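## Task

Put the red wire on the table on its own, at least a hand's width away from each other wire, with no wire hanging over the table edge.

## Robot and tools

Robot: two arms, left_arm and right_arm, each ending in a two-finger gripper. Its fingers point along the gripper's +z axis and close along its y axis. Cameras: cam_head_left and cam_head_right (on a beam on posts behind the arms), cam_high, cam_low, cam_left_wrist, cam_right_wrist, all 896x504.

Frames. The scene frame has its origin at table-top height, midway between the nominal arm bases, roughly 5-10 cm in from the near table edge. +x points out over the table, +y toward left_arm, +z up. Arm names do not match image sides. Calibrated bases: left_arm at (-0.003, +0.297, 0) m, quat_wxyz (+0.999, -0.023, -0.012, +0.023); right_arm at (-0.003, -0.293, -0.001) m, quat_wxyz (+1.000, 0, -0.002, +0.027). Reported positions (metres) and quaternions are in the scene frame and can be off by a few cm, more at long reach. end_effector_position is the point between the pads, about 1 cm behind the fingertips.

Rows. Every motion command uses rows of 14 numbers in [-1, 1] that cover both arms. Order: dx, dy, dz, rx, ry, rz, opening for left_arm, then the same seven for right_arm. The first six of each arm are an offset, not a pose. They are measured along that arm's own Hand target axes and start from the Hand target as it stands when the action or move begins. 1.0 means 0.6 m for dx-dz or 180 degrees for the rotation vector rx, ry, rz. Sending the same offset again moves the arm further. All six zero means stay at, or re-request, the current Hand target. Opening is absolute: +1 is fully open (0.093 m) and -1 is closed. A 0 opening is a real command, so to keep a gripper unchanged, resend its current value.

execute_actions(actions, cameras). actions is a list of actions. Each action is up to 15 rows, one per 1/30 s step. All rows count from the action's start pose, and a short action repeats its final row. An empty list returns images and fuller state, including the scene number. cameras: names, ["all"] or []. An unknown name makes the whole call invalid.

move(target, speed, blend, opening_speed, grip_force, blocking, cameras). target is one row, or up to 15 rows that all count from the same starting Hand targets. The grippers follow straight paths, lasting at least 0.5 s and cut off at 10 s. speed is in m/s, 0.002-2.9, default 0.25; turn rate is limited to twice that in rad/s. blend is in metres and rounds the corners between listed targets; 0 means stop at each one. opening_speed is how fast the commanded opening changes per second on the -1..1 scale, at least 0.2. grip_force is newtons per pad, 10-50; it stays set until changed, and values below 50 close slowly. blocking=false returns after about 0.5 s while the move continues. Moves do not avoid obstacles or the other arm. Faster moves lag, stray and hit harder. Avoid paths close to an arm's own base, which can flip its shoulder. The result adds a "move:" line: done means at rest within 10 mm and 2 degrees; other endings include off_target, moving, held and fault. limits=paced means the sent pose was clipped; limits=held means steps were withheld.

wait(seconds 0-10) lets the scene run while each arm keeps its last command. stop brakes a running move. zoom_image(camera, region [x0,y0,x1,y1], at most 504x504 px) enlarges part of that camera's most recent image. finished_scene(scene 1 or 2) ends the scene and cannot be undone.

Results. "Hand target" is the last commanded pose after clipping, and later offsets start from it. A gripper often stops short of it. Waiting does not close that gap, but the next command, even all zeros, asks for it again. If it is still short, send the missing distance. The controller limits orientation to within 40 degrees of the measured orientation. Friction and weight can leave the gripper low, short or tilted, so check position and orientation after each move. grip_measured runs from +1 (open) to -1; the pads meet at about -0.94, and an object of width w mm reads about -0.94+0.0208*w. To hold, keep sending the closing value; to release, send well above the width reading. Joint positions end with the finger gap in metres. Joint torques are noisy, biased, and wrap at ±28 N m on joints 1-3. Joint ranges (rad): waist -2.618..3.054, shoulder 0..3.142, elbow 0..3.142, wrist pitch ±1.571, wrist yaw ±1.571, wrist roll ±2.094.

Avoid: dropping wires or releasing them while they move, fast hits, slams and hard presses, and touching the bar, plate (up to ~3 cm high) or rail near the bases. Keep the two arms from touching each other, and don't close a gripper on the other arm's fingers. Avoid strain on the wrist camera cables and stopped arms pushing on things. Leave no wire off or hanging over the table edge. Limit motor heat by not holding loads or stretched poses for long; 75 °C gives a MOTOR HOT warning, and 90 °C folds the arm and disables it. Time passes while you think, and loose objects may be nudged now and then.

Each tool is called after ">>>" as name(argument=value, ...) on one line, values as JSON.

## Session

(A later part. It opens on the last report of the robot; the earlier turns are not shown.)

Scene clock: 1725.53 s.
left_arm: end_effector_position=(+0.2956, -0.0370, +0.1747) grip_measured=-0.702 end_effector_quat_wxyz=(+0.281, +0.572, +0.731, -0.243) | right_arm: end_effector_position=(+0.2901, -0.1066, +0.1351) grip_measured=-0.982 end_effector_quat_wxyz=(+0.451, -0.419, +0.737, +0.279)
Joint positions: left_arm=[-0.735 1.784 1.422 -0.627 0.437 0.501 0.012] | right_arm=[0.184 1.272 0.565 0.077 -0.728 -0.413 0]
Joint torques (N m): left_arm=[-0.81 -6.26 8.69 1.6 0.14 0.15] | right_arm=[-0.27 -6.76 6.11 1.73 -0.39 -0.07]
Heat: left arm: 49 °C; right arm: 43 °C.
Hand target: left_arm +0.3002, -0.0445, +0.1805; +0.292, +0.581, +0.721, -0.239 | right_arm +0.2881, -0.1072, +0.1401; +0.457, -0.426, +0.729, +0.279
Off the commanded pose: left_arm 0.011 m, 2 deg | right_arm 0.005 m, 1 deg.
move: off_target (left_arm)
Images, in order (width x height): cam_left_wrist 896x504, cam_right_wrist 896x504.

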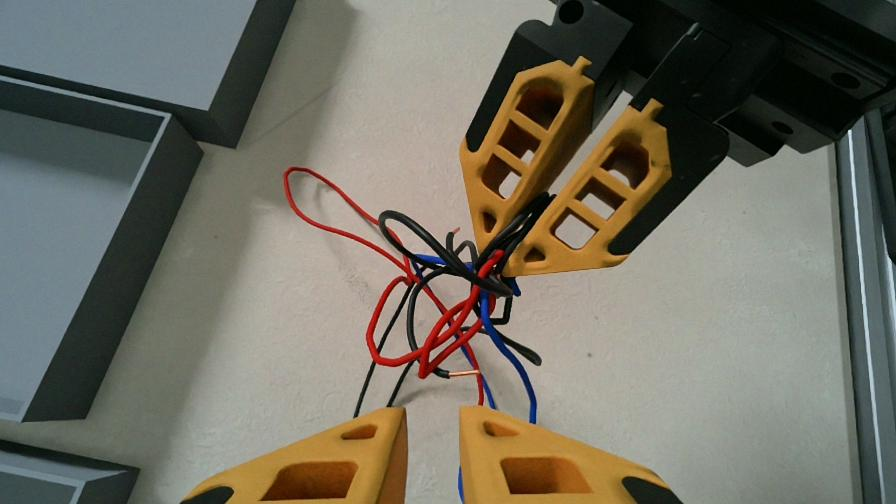

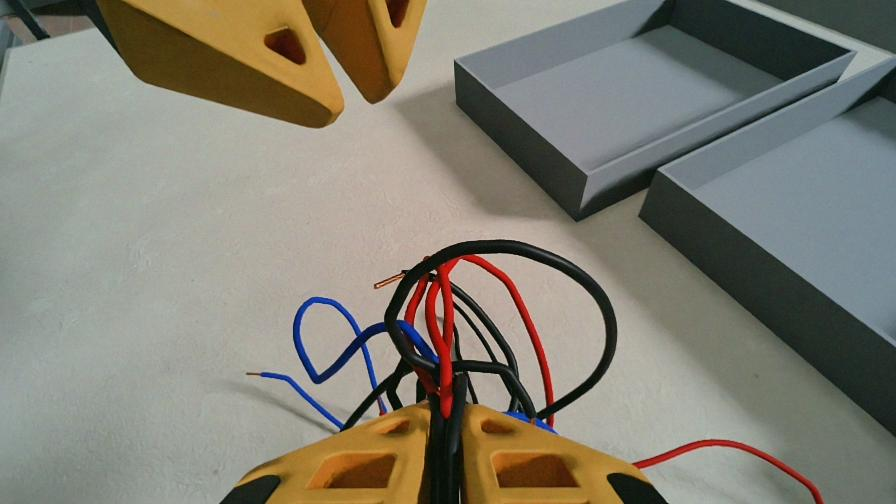

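>>> move(target=[[0.049,-0.0125,0.03,0,0,0,-0.7,0,0,0,0,0,0,-1],[0.049,-0.0125,0.09,0,0,0,-0.7,0,0,0,0,0,0,-1]], speed=0.12, blend=[0.01,0], cameras=["cam_left_wrist"])

>>> zoom_image(camera="cam_left_wrist", region=[330, 270, 560, 500])

Scene clock: 1740.37 s.
left_arm: end_effector_position=(+0.2920, -0.0558, +0.1219) grip_measured=-0.702 end_effector_quat_wxyz=(+0.282, +0.583, +0.724, -0.240) | right_arm: end_effector_position=(+0.2894, -0.1069, +0.1341) grip_measured=-0.982 end_effector_quat_wxyz=(+0.448, -0.419, +0.739, +0.279)
Joint positions: left_arm=[-0.776 1.855 1.295 -0.42 0.416 0.492 0.012] | right_arm=[0.184 1.272 0.565 0.071 -0.728 -0.413 0]
Joint torques (N m): left_arm=[-0.7 -6.8 6.23 1.99 0.15 -0.13] | right_arm=[-0.34 -6.9 6.19 1.89 -0.42 -0.07]
Heat: left arm: 48 °C; right arm: 44 °C.
Hand target: left_arm +0.2962, -0.0625, +0.1215; +0.292, +0.581, +0.721, -0.239 | right_arm +0.2881, -0.1071, +0.1401; +0.457, -0.426, +0.729, +0.279
Off the commanded pose: left_arm 0.008 m, 1 deg | right_arm 0.006 m, 2 deg.
move: done
Images, in order (width x height): cam_left_wrist 896x504.

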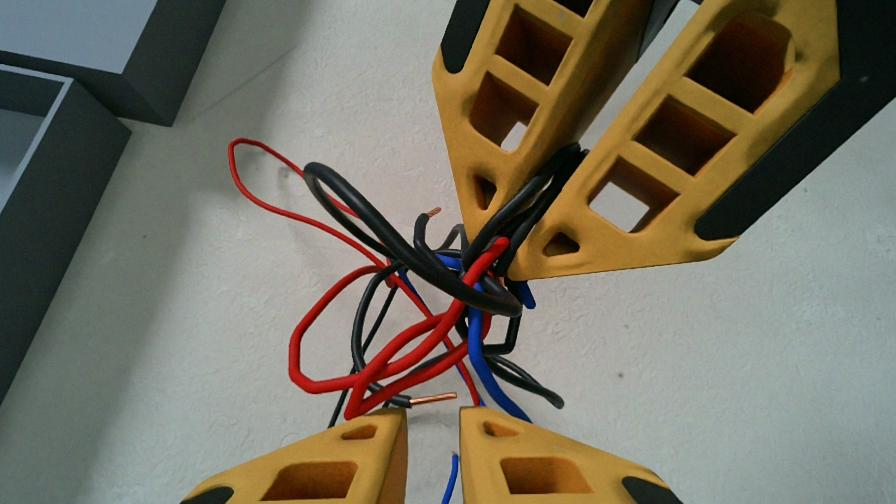

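Scaled by 2.191 from the camera's 896x504 image, which has a finer 1280x720 frame.

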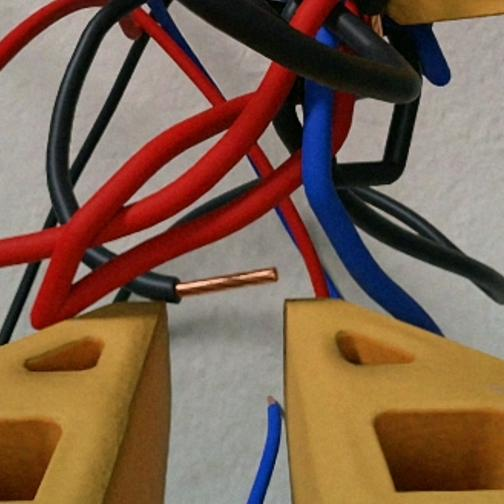

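>>> move(target=[[-0.005,-0.001,0.01,0,0,0,-0.7,0,0,0,0,0,0,-1],[-0.005,-0.001,0.037,0,0,0,-0.7,0,0,0,0,0,0,-1],[-0.005,-0.001,0.037,0,0,0,-1,0,0,0,0,0,0,-1]], speed=0.06, cameras=["cam_left_wrist","cam_right_wrist"])

>>> zoom_image(camera="cam_left_wrist", region=[330, 270, 560, 500])

Scene clock: 1747.63 s.
left_arm: end_effector_position=(+0.2921, -0.0655, +0.0991) grip_measured=-0.972 end_effector_quat_wxyz=(+0.269, +0.581, +0.732, -0.234) | right_arm: end_effector_position=(+0.2889, -0.1076, +0.1328) grip_measured=-0.982 end_effector_quat_wxyz=(+0.445, -0.417, +0.741, +0.280)
Joint positions: left_arm=[-0.799 1.916 1.295 -0.38 0.392 0.467 0] | right_arm=[0.182 1.272 0.565 0.062 -0.728 -0.413 0]
Joint torques (N m): left_arm=[-1.06 -7.05 7.91 2.08 0.22 -0.13] | right_arm=[-0.23 -6.74 5.89 1.83 -0.41 -0.07]
Heat: left arm: 47 °C; right arm: 44 °C.
Hand target: left_arm +0.2992, -0.0799, +0.1077; +0.292, +0.581, +0.721, -0.239 | right_arm +0.2881, -0.1071, +0.1401; +0.457, -0.426, +0.729, +0.279
Off the commanded pose: left_arm 0.018 m, 3 deg | right_arm 0.007 m, 2 deg.
move: off_target (left_arm); target 3's new opening was sent with left_arm's hand 0.018 m and 3 deg from that target
Images, in order (width x height): cam_left_wrist 896x504, cam_right_wrist 896x504.

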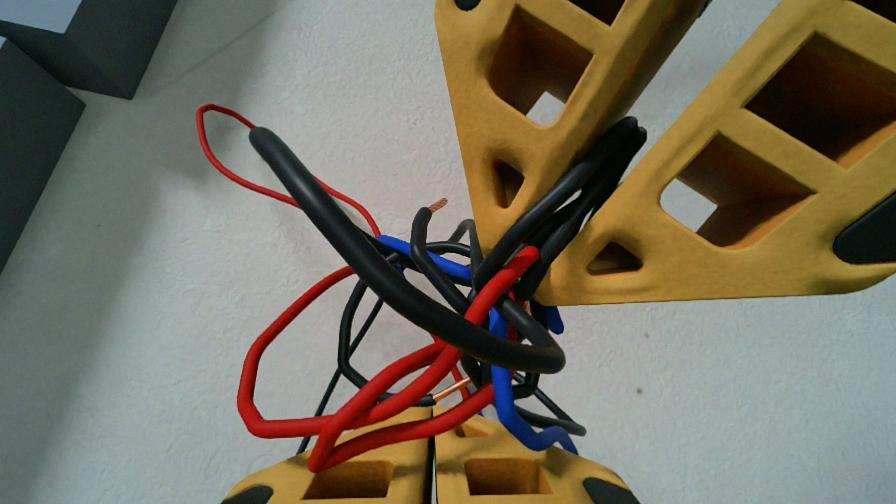

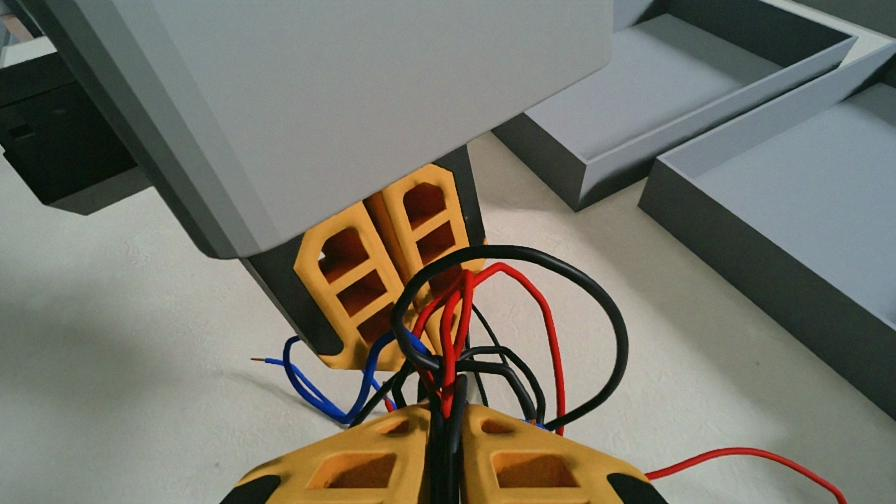

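Scaled by 2.191 from the camera's 896x504 image, which has a finer 1280x720 frame.

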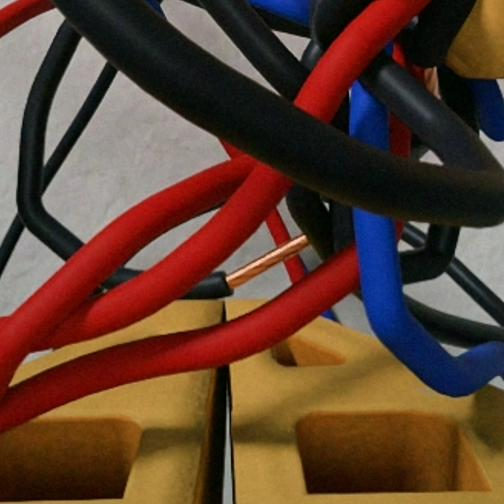

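>>> move(target=[[-0.01,0,-0.075,0,0,0,-1,0,0,0,0,0,0,-1],[-0.015,0,-0.075,0,0,0.29,-0.65,0,0,0,0,0,0,-1]], speed=0.2, blend=[0.015,0], cameras=["cam_left_wrist","cam_right_wrist"])

>>> zoom_image(camera="cam_left_wrist", region=[330, 220, 590, 480])

Scene clock: 1762.00 s.
left_arm: end_effector_position=(+0.2885, -0.0491, +0.1194) grip_measured=-0.652 end_effector_quat_wxyz=(+0.337, +0.842, +0.410, -0.094) | right_arm: end_effector_position=(+0.2888, -0.1076, +0.1329) grip_measured=-0.982 end_effector_quat_wxyz=(+0.445, -0.417, +0.741, +0.280)
Joint positions: left_arm=[-0.776 1.852 1.309 -0.48 0.399 1.387 0.014] | right_arm=[0.182 1.272 0.565 0.062 -0.728 -0.413 0]
Joint torques (N m): left_arm=[0.05 -10.13 8.42 1.5 0.37 0.1] | right_arm=[-0.02 -6.87 6.05 1.87 -0.38 -0.01]
Heat: left arm: 48 °C; right arm: 44 °C.
Hand target: left_arm +0.2942, -0.0553, +0.1461; +0.367, +0.839, +0.392, -0.086 | right_arm +0.2881, -0.1071, +0.1402; +0.457, -0.426, +0.729, +0.279
Off the commanded pose: left_arm 0.028 m, 4 deg | right_arm 0.007 m, 2 deg.
move: off_target (left_arm); target 2's new opening was sent with left_arm's hand 0.028 m and 4 deg from that target
Images, in order (width x height): cam_left_wrist 896x504, cam_right_wrist 896x504.

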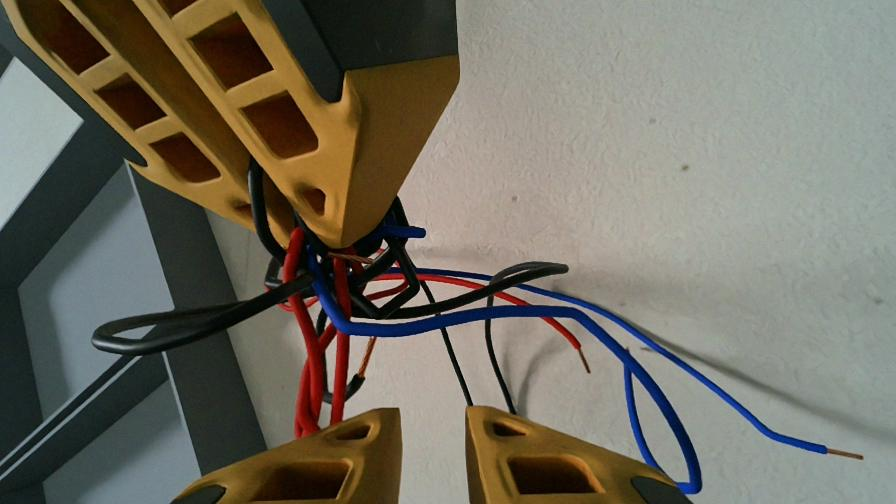

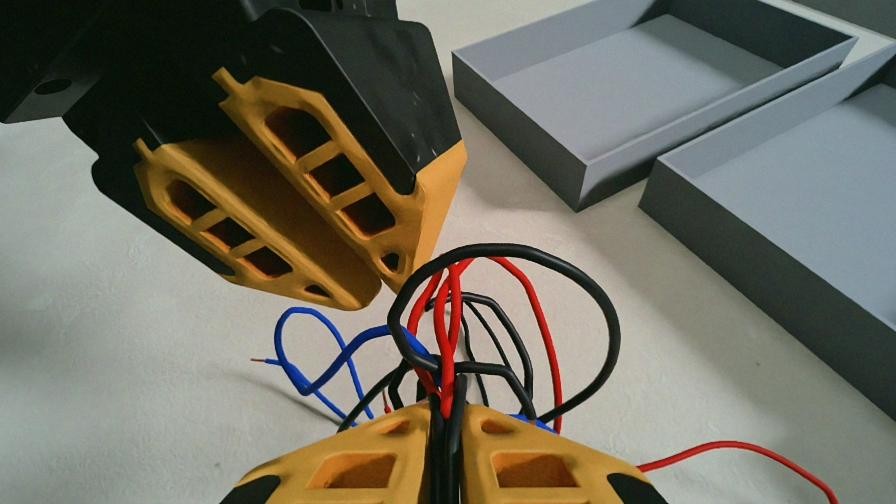

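Scaled by 1.938 from the camera's 896x504 image, which has a finer 1280x720 frame.

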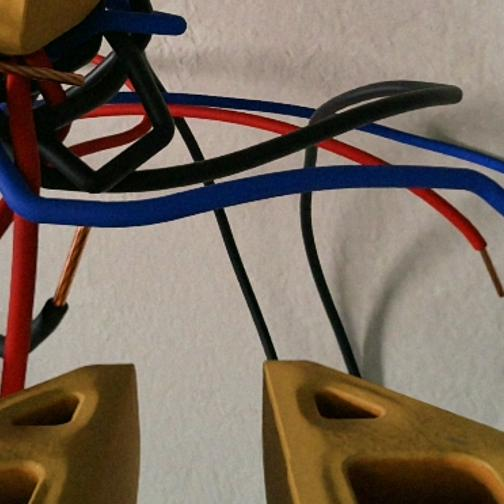

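>>> zoom_image(camera="cam_left_wrist", region=[250, 220, 450, 440])

>>> zoom_image(camera="cam_left_wrist", region=[350, 230, 610, 400])

>>> execute_actions(actions=[])

>>> zoom_image(camera="cam_low", region=[235, 130, 355, 270])

>>> zoom_image(camera="cam_high", region=[350, 210, 470, 330])

Scaled by 2.291 from the camera's 896x504 image, which has a finer 1280x720 frame.

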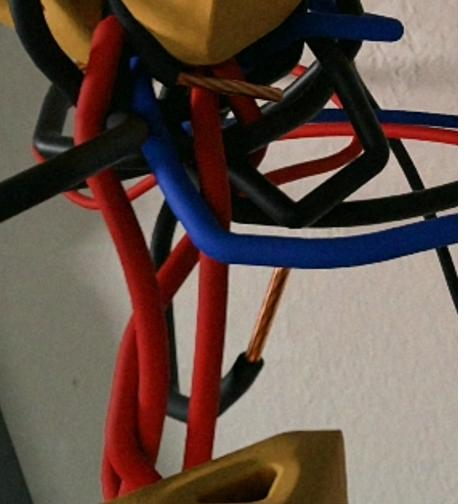

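Scaled by 1.938 from the camera's 896x504 image, which has a finer 1280x720 frame.

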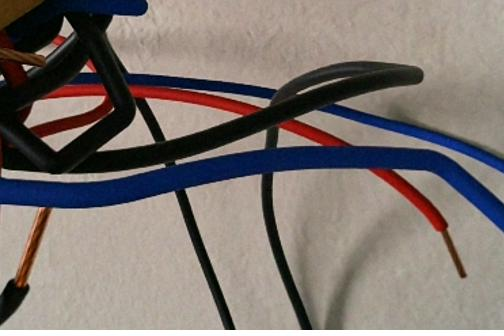

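Scene clock: 1767.50 s.
left_arm: end_effector_position=(+0.2885, -0.0491, +0.1194) grip_measured=-0.652 end_effector_quat_wxyz=(+0.337, +0.842, +0.410, -0.094) | right_arm: end_effector_position=(+0.2888, -0.1076, +0.1329) grip_measured=-0.982 end_effector_quat_wxyz=(+0.445, -0.417, +0.741, +0.280)
Joint positions: left_arm=[-0.776 1.852 1.309 -0.48 0.399 1.387 0.014] | right_arm=[0.182 1.272 0.565 0.062 -0.728 -0.413 0]
Joint velocities: within noise
Joint torques (N m): left_arm=[0.03 -10.15 8.42 1.5 0.38 0.08] | right_arm=[-0.13 -6.95 5.93 1.78 -0.42 0.02]
Motor temperatures (°C): left_arm=[25 49 41 43 27 25 26] | right_arm=[26 44 42 39 28 23 32]
Heat: left arm: 49 °C; right arm: 44 °C.
Hand target: left_arm +0.2942, -0.0553, +0.1461; +0.367, +0.839, +0.392, -0.086 | right_arm +0.2881, -0.1071, +0.1402; +0.457, -0.426, +0.729, +0.279
Tool commands: left_gripper/opening=-0.65 right_gripper/opening=-1.0
Off the commanded pose: left_arm 0.028 m, 4 deg | right_arm 0.007 m, 2 deg.

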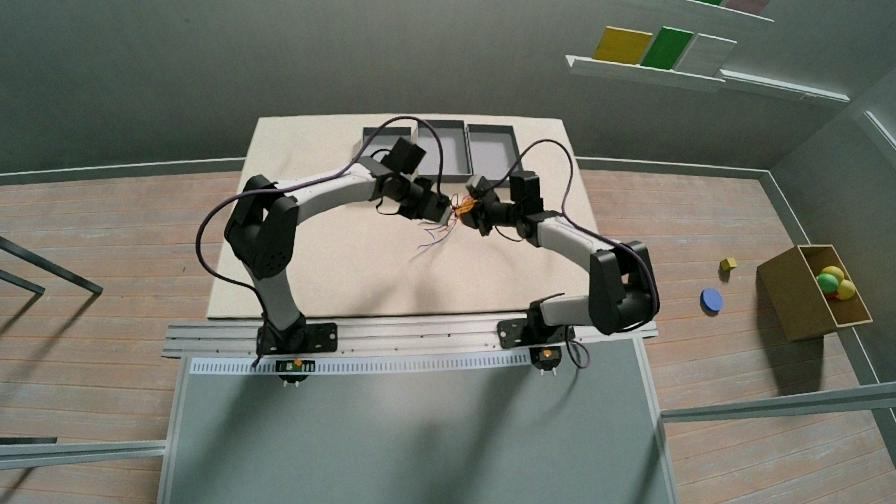

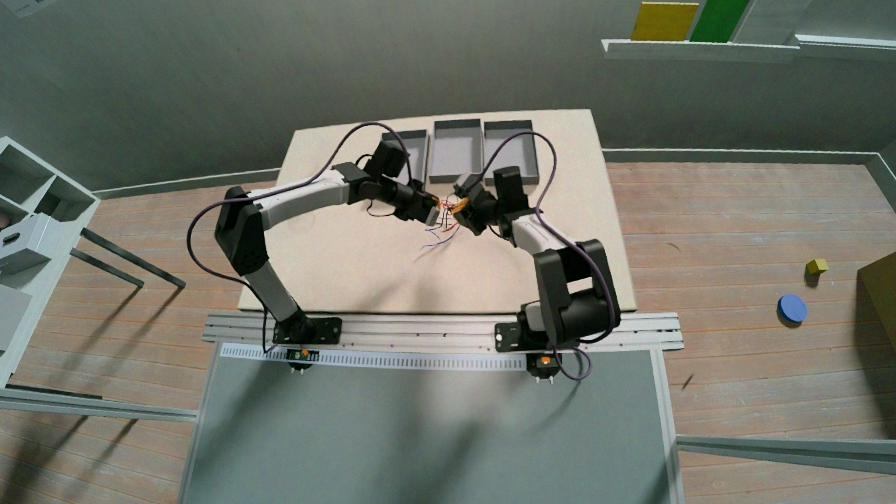

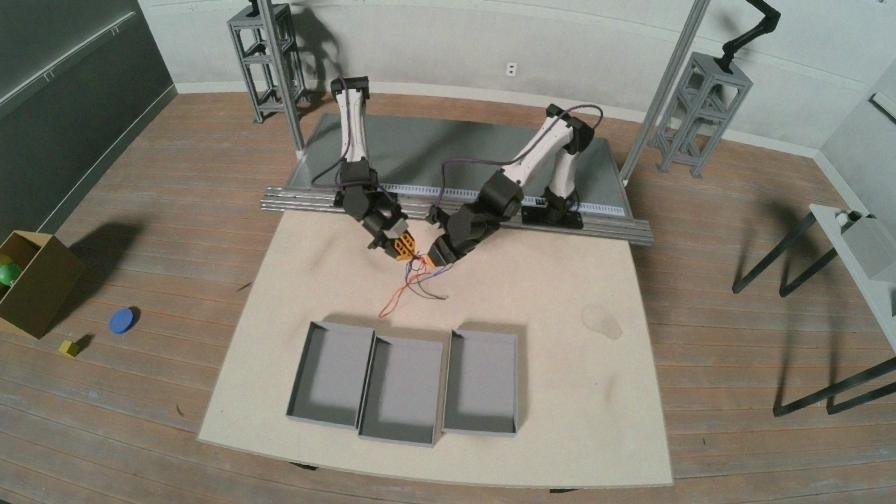

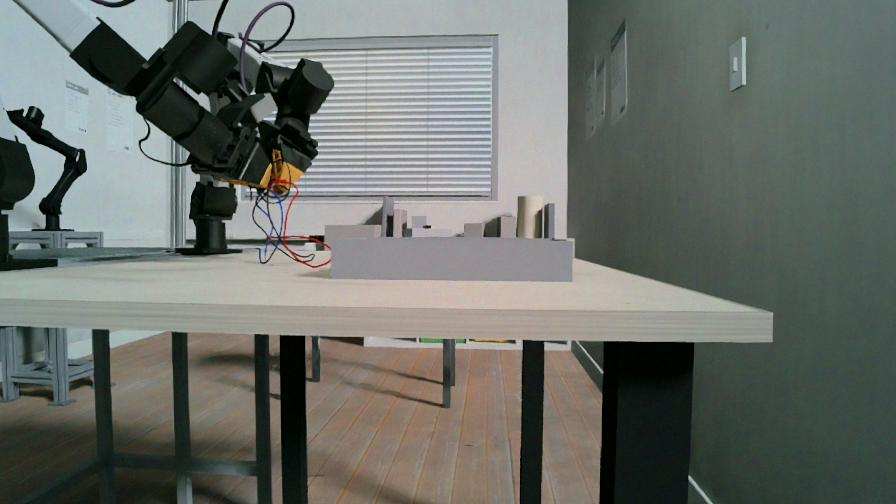

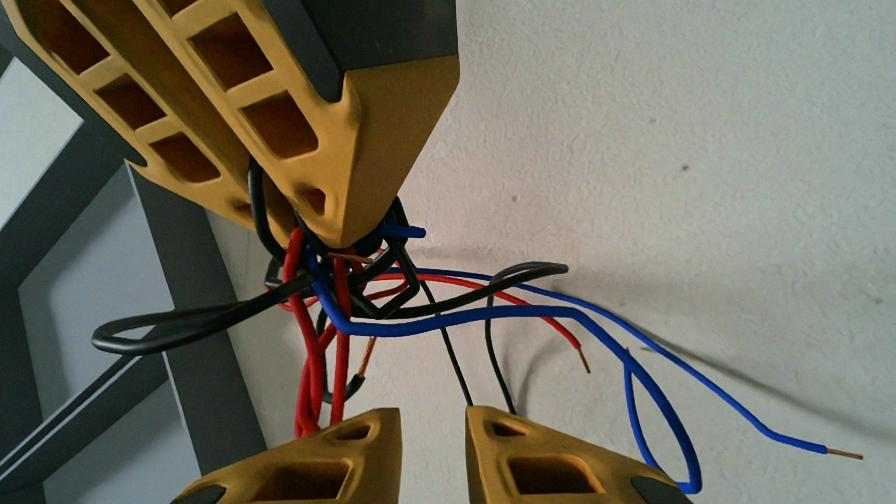

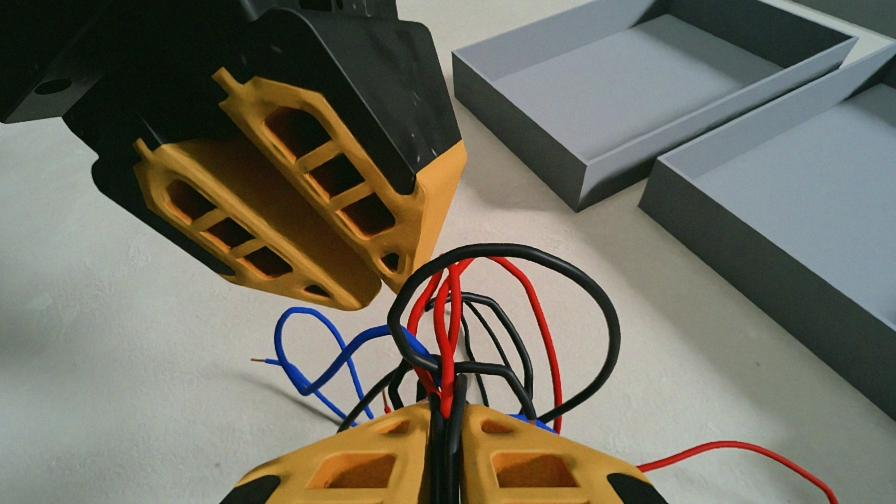

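Scaled by 3.600 from the camera's 896x504 image, which has a finer 1280x720 frame.

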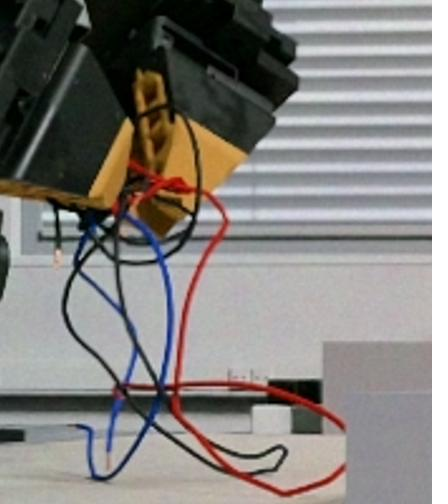

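Scaled by 4.200 from the camera's 896x504 image, which has a finer 1280x720 frame.

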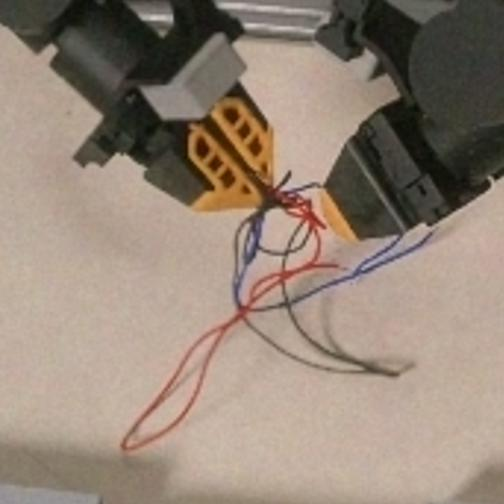

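>>> move(target=[[-0.024,0.036,-0.01,0,0,0,-0.7,0,0,0,0,0,0,-1],[-0.024,0.036,0.035,0,0,0,-0.7,0,0,0,0,0,0,-1]], speed=0.08, cameras=["cam_left_wrist"])

>>> zoom_image(camera="cam_left_wrist", region=[300, 240, 560, 500])

Scene clock: 1780.57 s.
left_arm: end_effector_position=(+0.2957, -0.0745, +0.1401) grip_measured=-0.698 end_effector_quat_wxyz=(+0.347, +0.844, +0.398, -0.092) | right_arm: end_effector_position=(+0.2883, -0.1077, +0.1322) grip_measured=-0.982 end_effector_quat_wxyz=(+0.444, -0.417, +0.742, +0.280)
Joint positions: left_arm=[-0.81 1.907 1.448 -0.532 0.39 1.373 0.012] | right_arm=[0.182 1.272 0.565 0.058 -0.728 -0.413 0]
Joint torques (N m): left_arm=[-0.88 -7.09 8.54 1.92 0.21 -0.17] | right_arm=[0.03 -6.99 6.27 1.89 -0.45 -0.07]
Heat: left arm: 52 °C; right arm: 44 °C.
Hand target: left_arm +0.3029, -0.0875, +0.1492; +0.367, +0.839, +0.392, -0.086 | right_arm +0.2881, -0.1071, +0.1402; +0.457, -0.426, +0.729, +0.279
Off the commanded pose: left_arm 0.017 m, 3 deg | right_arm 0.008 m, 2 deg.
move: off_target (left_arm)
Images, in order (width x height): cam_left_wrist 896x504.

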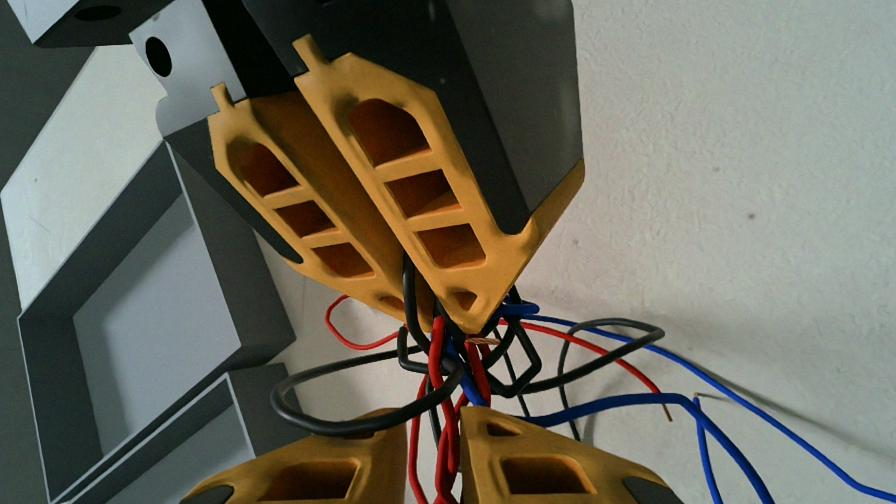

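Scaled by 1.938 from the camera's 896x504 image, which has a finer 1280x720 frame.

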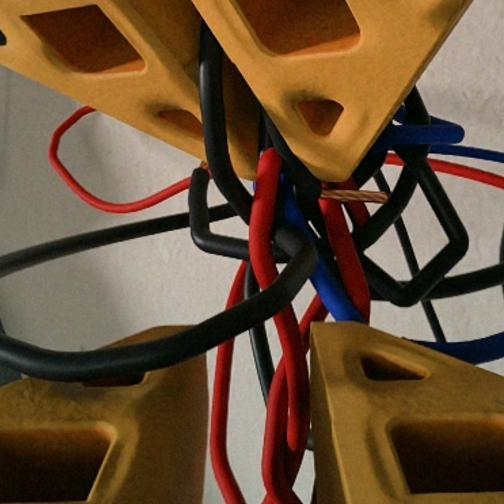

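>>> move(target=[[0,0,-0.03,0,0,0,-0.7,0,0,0,0,0,0,-1],[0,-0.022,-0.02,0,0,0,-0.73,0,0,0,0,0,0,-1],[0,-0.022,0.005,0,0,0,-0.73,0,0,0,0,0,0,-1]], speed=0.08, blend=[0,0.005,0], cameras=["cam_left_wrist"])

>>> zoom_image(camera="cam_left_wrist", region=[300, 240, 560, 500])

Scene clock: 1788.07 s.
left_arm: end_effector_position=(+0.2949, -0.0747, +0.1366) grip_measured=-0.728 end_effector_quat_wxyz=(+0.353, +0.842, +0.399, -0.086) | right_arm: end_effector_position=(+0.2878, -0.1079, +0.1315) grip_measured=-0.982 end_effector_quat_wxyz=(+0.442, -0.417, +0.743, +0.281)
Joint positions: left_arm=[-0.815 1.896 1.411 -0.488 0.379 1.365 0.01] | right_arm=[0.182 1.272 0.565 0.054 -0.728 -0.414 0]
Joint torques (N m): left_arm=[-1.31 -8.1 5.78 2.01 0.25 -0.15] | right_arm=[-0.05 -6.83 6.35 1.9 -0.44 -0.04]
Heat: left arm: 53 °C; right arm: 44 °C.
Hand target: left_arm +0.2938, -0.0839, +0.1398; +0.367, +0.839, +0.392, -0.086 | right_arm +0.2881, -0.1071, +0.1402; +0.457, -0.426, +0.729, +0.279
Off the commanded pose: left_arm 0.010 m, 2 deg | right_arm 0.009 m, 3 deg.
move: off_target (right_arm); blend cut to 0 m at target 2; target 2's new opening was sent with left_arm's hand 0.015 m and 2 deg from that target
Images, in order (width x height): cam_left_wrist 896x504.

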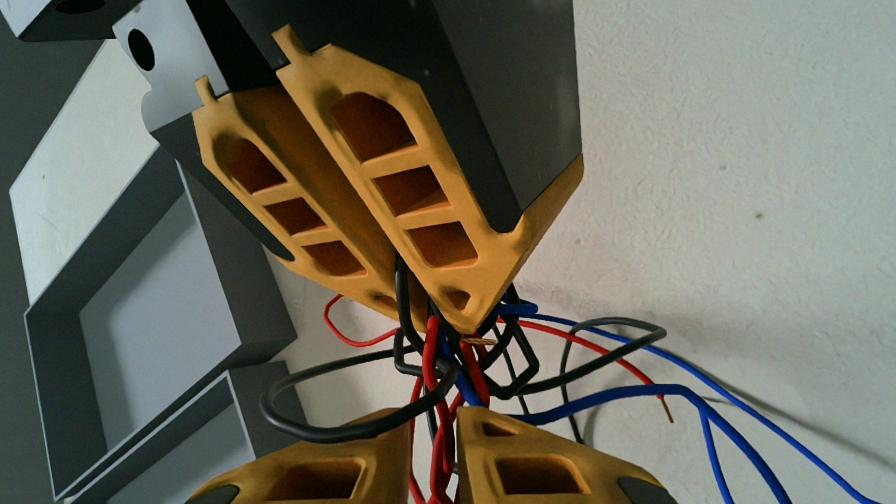

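Scaled by 1.938 from the camera's 896x504 image, which has a finer 1280x720 frame.

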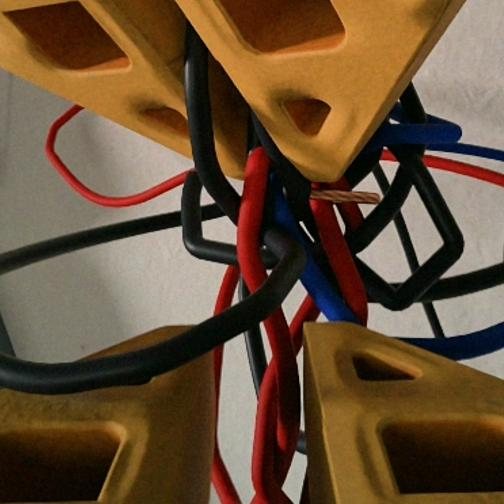

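>>> move(target=[[-0.005,0,-0.065,0,0,0,-0.73,0,0,0,0,0,0,-1],[-0.005,-0.025,-0.065,0,0,0,-0.73,0,0,0,0,0,0,-1]], speed=0.1, blend=[0.01,0], cameras=["cam_left_wrist"])

>>> zoom_image(camera="cam_left_wrist", region=[300, 240, 560, 500])

Scene clock: 1793.33 s.
left_arm: end_effector_position=(+0.2757, -0.0521, +0.1432) grip_measured=-0.728 end_effector_quat_wxyz=(+0.344, +0.842, +0.405, -0.090) | right_arm: end_effector_position=(+0.2884, -0.1077, +0.1322) grip_measured=-0.982 end_effector_quat_wxyz=(+0.444, -0.417, +0.742, +0.280)
Joint positions: left_arm=[-0.807 1.794 1.323 -0.525 0.382 1.365 0.01] | right_arm=[0.182 1.272 0.565 0.059 -0.728 -0.414 0]
Joint torques (N m): left_arm=[0.09 -10.44 5.67 1.68 0.37 0.04] | right_arm=[0.06 -7.06 5.96 1.9 -0.43 0.03]
Heat: left arm: 53 °C; right arm: 44 °C.
Hand target: left_arm +0.2755, -0.0527, +0.1607; +0.367, +0.839, +0.392, -0.086 | right_arm +0.2881, -0.1071, +0.1401; +0.457, -0.426, +0.729, +0.279
Off the commanded pose: left_arm 0.018 m, 3 deg | right_arm 0.008 m, 2 deg.
move: off_target (left_arm); blend cut to 0.0075 m at target 1
Images, in order (width x height): cam_left_wrist 896x504.

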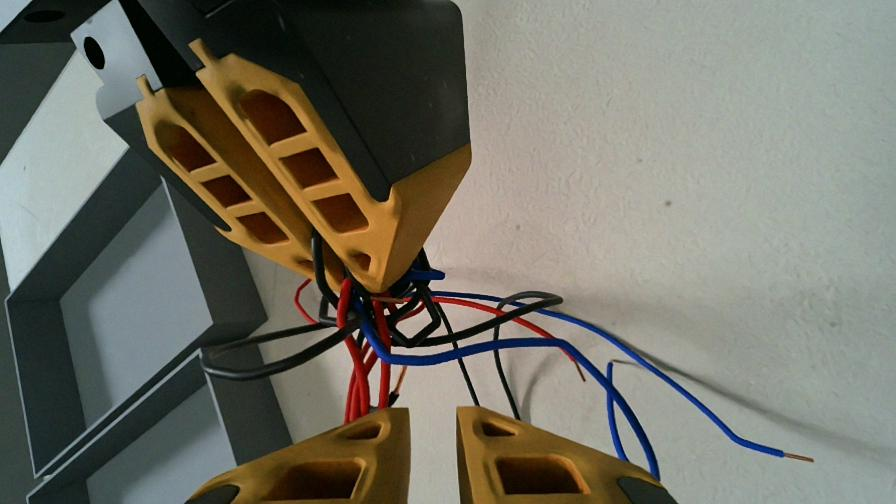

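Scaled by 1.938 from the camera's 896x504 image, which has a finer 1280x720 frame.

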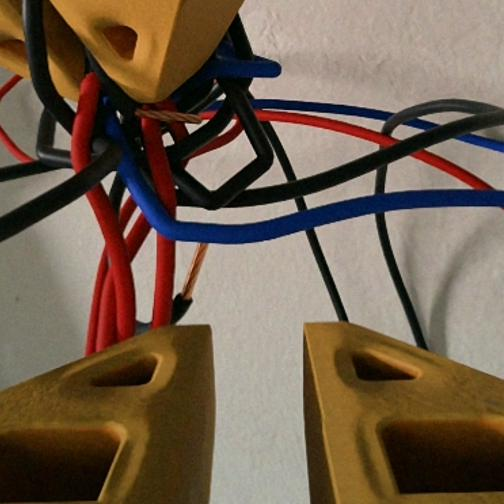

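>>> move(target=[[0.018,0.022,0.0,0,0,0,-0.73,0,0,0,0,0,0,-1],[0.018,0.022,0.045,0,0,0,-0.73,0,0,0,0,0,0,-1]], speed=0.08, cameras=["cam_left_wrist"])

>>> zoom_image(camera="cam_left_wrist", region=[300, 240, 560, 500])

Scene clock: 1801.83 s.
left_arm: end_effector_position=(+0.2887, -0.0586, +0.1337) grip_measured=-0.728 end_effector_quat_wxyz=(+0.347, +0.844, +0.399, -0.091) | right_arm: end_effector_position=(+0.2884, -0.1077, +0.1322) grip_measured=-0.982 end_effector_quat_wxyz=(+0.444, -0.417, +0.742, +0.280)
Joint positions: left_arm=[-0.793 1.852 1.353 -0.497 0.398 1.388 0.01] | right_arm=[0.182 1.272 0.565 0.059 -0.728 -0.414 0]
Joint torques (N m): left_arm=[-0.85 -6.91 8.46 1.85 0.25 -0.14] | right_arm=[-0.05 -7.2 5.93 1.89 -0.45 0.01]
Motor temperatures (°C): left_arm=[25 54 41 41 27 25 26] | right_arm=[26 44 42 38 28 23 32]
Heat: left arm: 54 °C; right arm: 44 °C.
Hand target: left_arm +0.2962, -0.0703, +0.1440; +0.367, +0.839, +0.392, -0.086 | right_arm +0.2881, -0.1071, +0.1401; +0.457, -0.426, +0.729, +0.279
Off the commanded pose: left_arm 0.017 m, 3 deg | right_arm 0.008 m, 2 deg.
move: off_target (left_arm)
Images, in order (width x height): cam_left_wrist 896x504.

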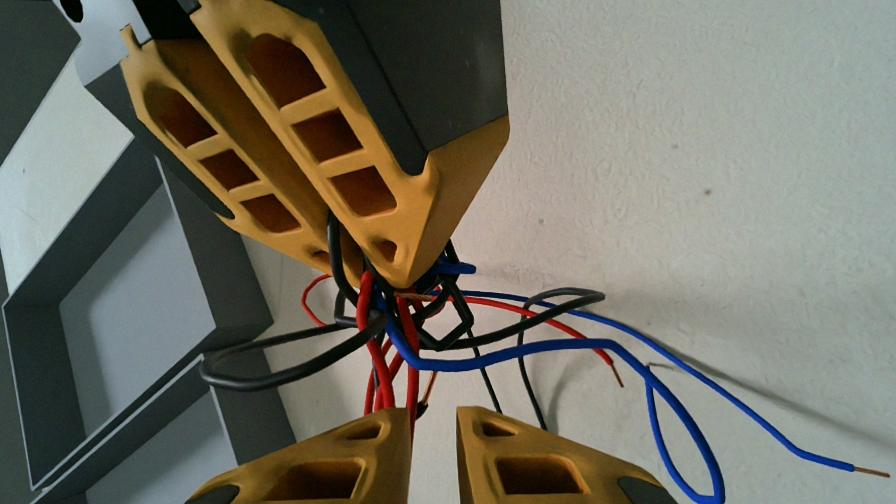

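Scaled by 1.938 from the camera's 896x504 image, which has a finer 1280x720 frame.

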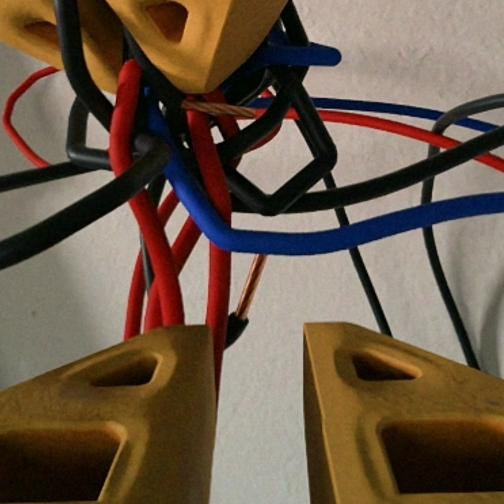

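>>> move(target=[[0,0.0045,0.058,0,0,0,-0.73,0,0,0,0,0,0,-1]], speed=0.08, cameras=["cam_left_wrist"])

>>> zoom_image(camera="cam_left_wrist", region=[300, 240, 560, 500])

Scene clock: 1810.17 s.
left_arm: end_effector_position=(+0.2975, -0.0786, +0.1163) grip_measured=-0.728 end_effector_quat_wxyz=(+0.349, +0.843, +0.400, -0.090) | right_arm: end_effector_position=(+0.2900, -0.1132, +0.1268) grip_measured=-0.982 end_effector_quat_wxyz=(+0.437, -0.409, +0.755, +0.269)
Joint positions: left_arm=[-0.815 1.937 1.389 -0.436 0.382 1.364 0.01] | right_arm=[0.175 1.272 0.565 0.036 -0.701 -0.414 0]
Joint torques (N m): left_arm=[-1.51 -6.41 8.24 2.08 0.22 -0.21] | right_arm=[0.49 -7.02 6.06 2.09 -0.66 0.01]
Heat: left arm: 52 °C; right arm: 44 °C.
Hand target: left_arm +0.3032, -0.0952, +0.1207; +0.368, +0.839, +0.392, -0.086 | right_arm +0.2880, -0.1071, +0.1401; +0.457, -0.426, +0.729, +0.279
Off the commanded pose: left_arm 0.018 m, 2 deg | right_arm 0.015 m, 4 deg.
move: off_target (left_arm, right_arm)
Images, in order (width x height): cam_left_wrist 896x504.

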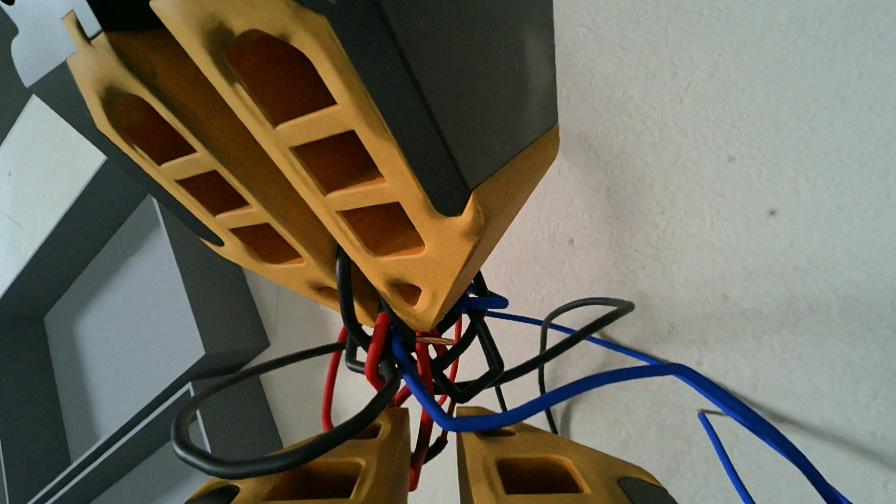

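Scaled by 1.938 from the camera's 896x504 image, which has a finer 1280x720 frame.

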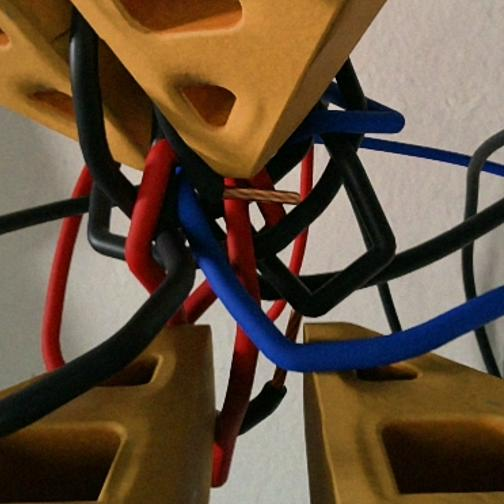

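>>> move(target=[[0,0,0,0,0,0,-1,0,0,0,0,0,0,-1],[0.04,0.005,-0.06,0,0,0,-1,0,0,0,0,0,0,-1]], speed=0.05, cameras=["cam_left_wrist","cam_right_wrist"])

>>> zoom_image(camera="cam_left_wrist", region=[300, 240, 560, 500])

>>> zoom_image(camera="cam_right_wrist", region=[330, 220, 560, 440])

Scene clock: 1817.93 s.
left_arm: end_effector_position=(+0.3018, -0.0698, +0.1194) grip_measured=-0.967 end_effector_quat_wxyz=(+0.358, +0.843, +0.385, -0.115) | right_arm: end_effector_position=(+0.2913, -0.1110, +0.1317) grip_measured=-0.982 end_effector_quat_wxyz=(+0.446, -0.413, +0.746, +0.273)
Joint positions: left_arm=[-0.768 1.937 1.389 -0.45 0.469 1.415 0] | right_arm=[0.175 1.272 0.565 0.06 -0.716 -0.414 0]
Joint torques (N m): left_arm=[2.1 -11.3 7.34 1.16 -0.13 0.08] | right_arm=[0.49 -6.8 6.23 1.86 -0.55 -0.01]
Heat: left arm: 51 °C; right arm: 44 °C.
Hand target: left_arm +0.3164, -0.0576, +0.1377; +0.367, +0.839, +0.392, -0.086 | right_arm +0.2881, -0.1071, +0.1402; +0.457, -0.426, +0.729, +0.279
Off the commanded pose: left_arm 0.026 m, 4 deg | right_arm 0.010 m, 3 deg.
move: off_target (left_arm, right_arm)
Images, in order (width x height): cam_left_wrist 896x504, cam_right_wrist 896x504.

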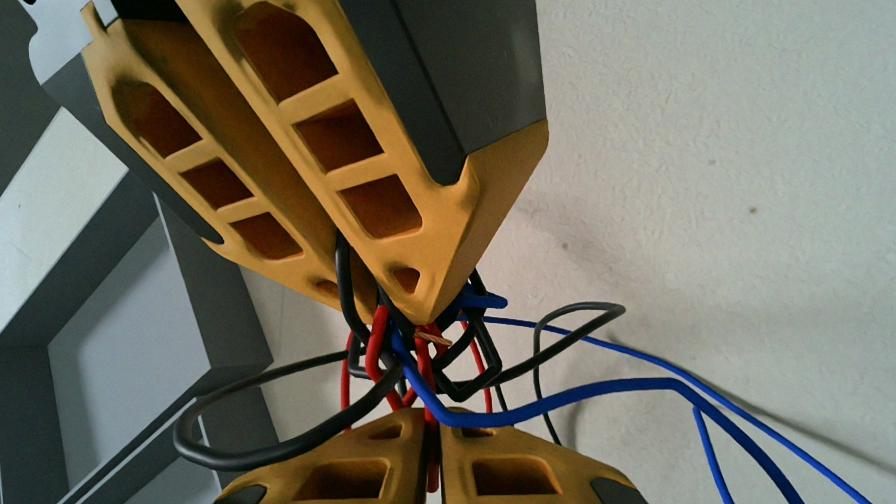

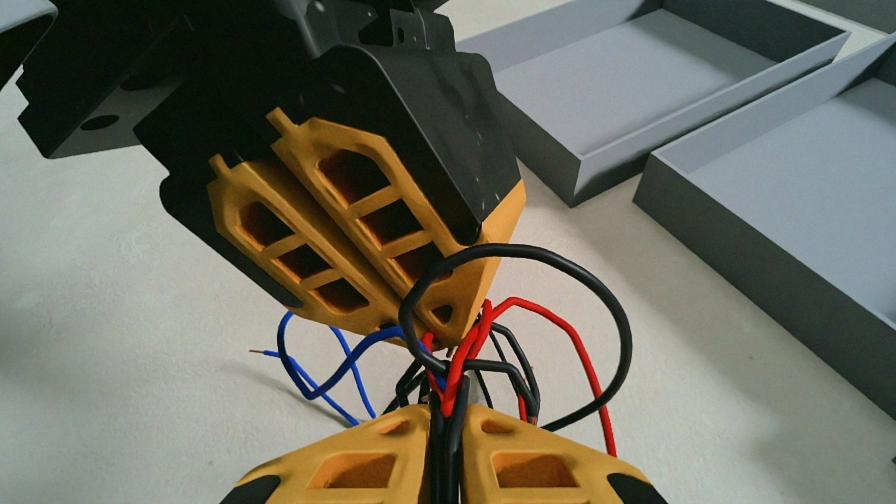

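Scaled by 1.938 from the camera's 896x504 image, which has a finer 1280x720 frame.

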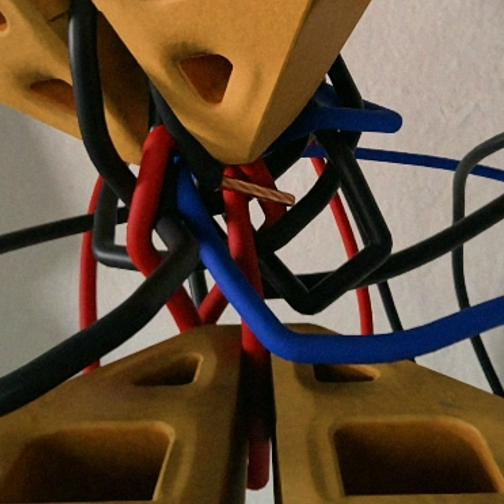

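Scaled by 2.191 from the camera's 896x504 image, which has a finer 1280x720 frame.

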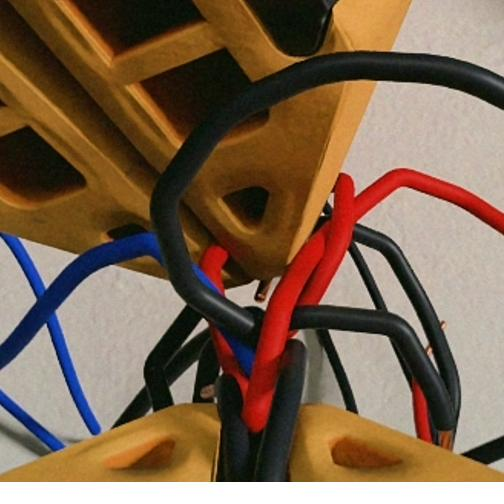

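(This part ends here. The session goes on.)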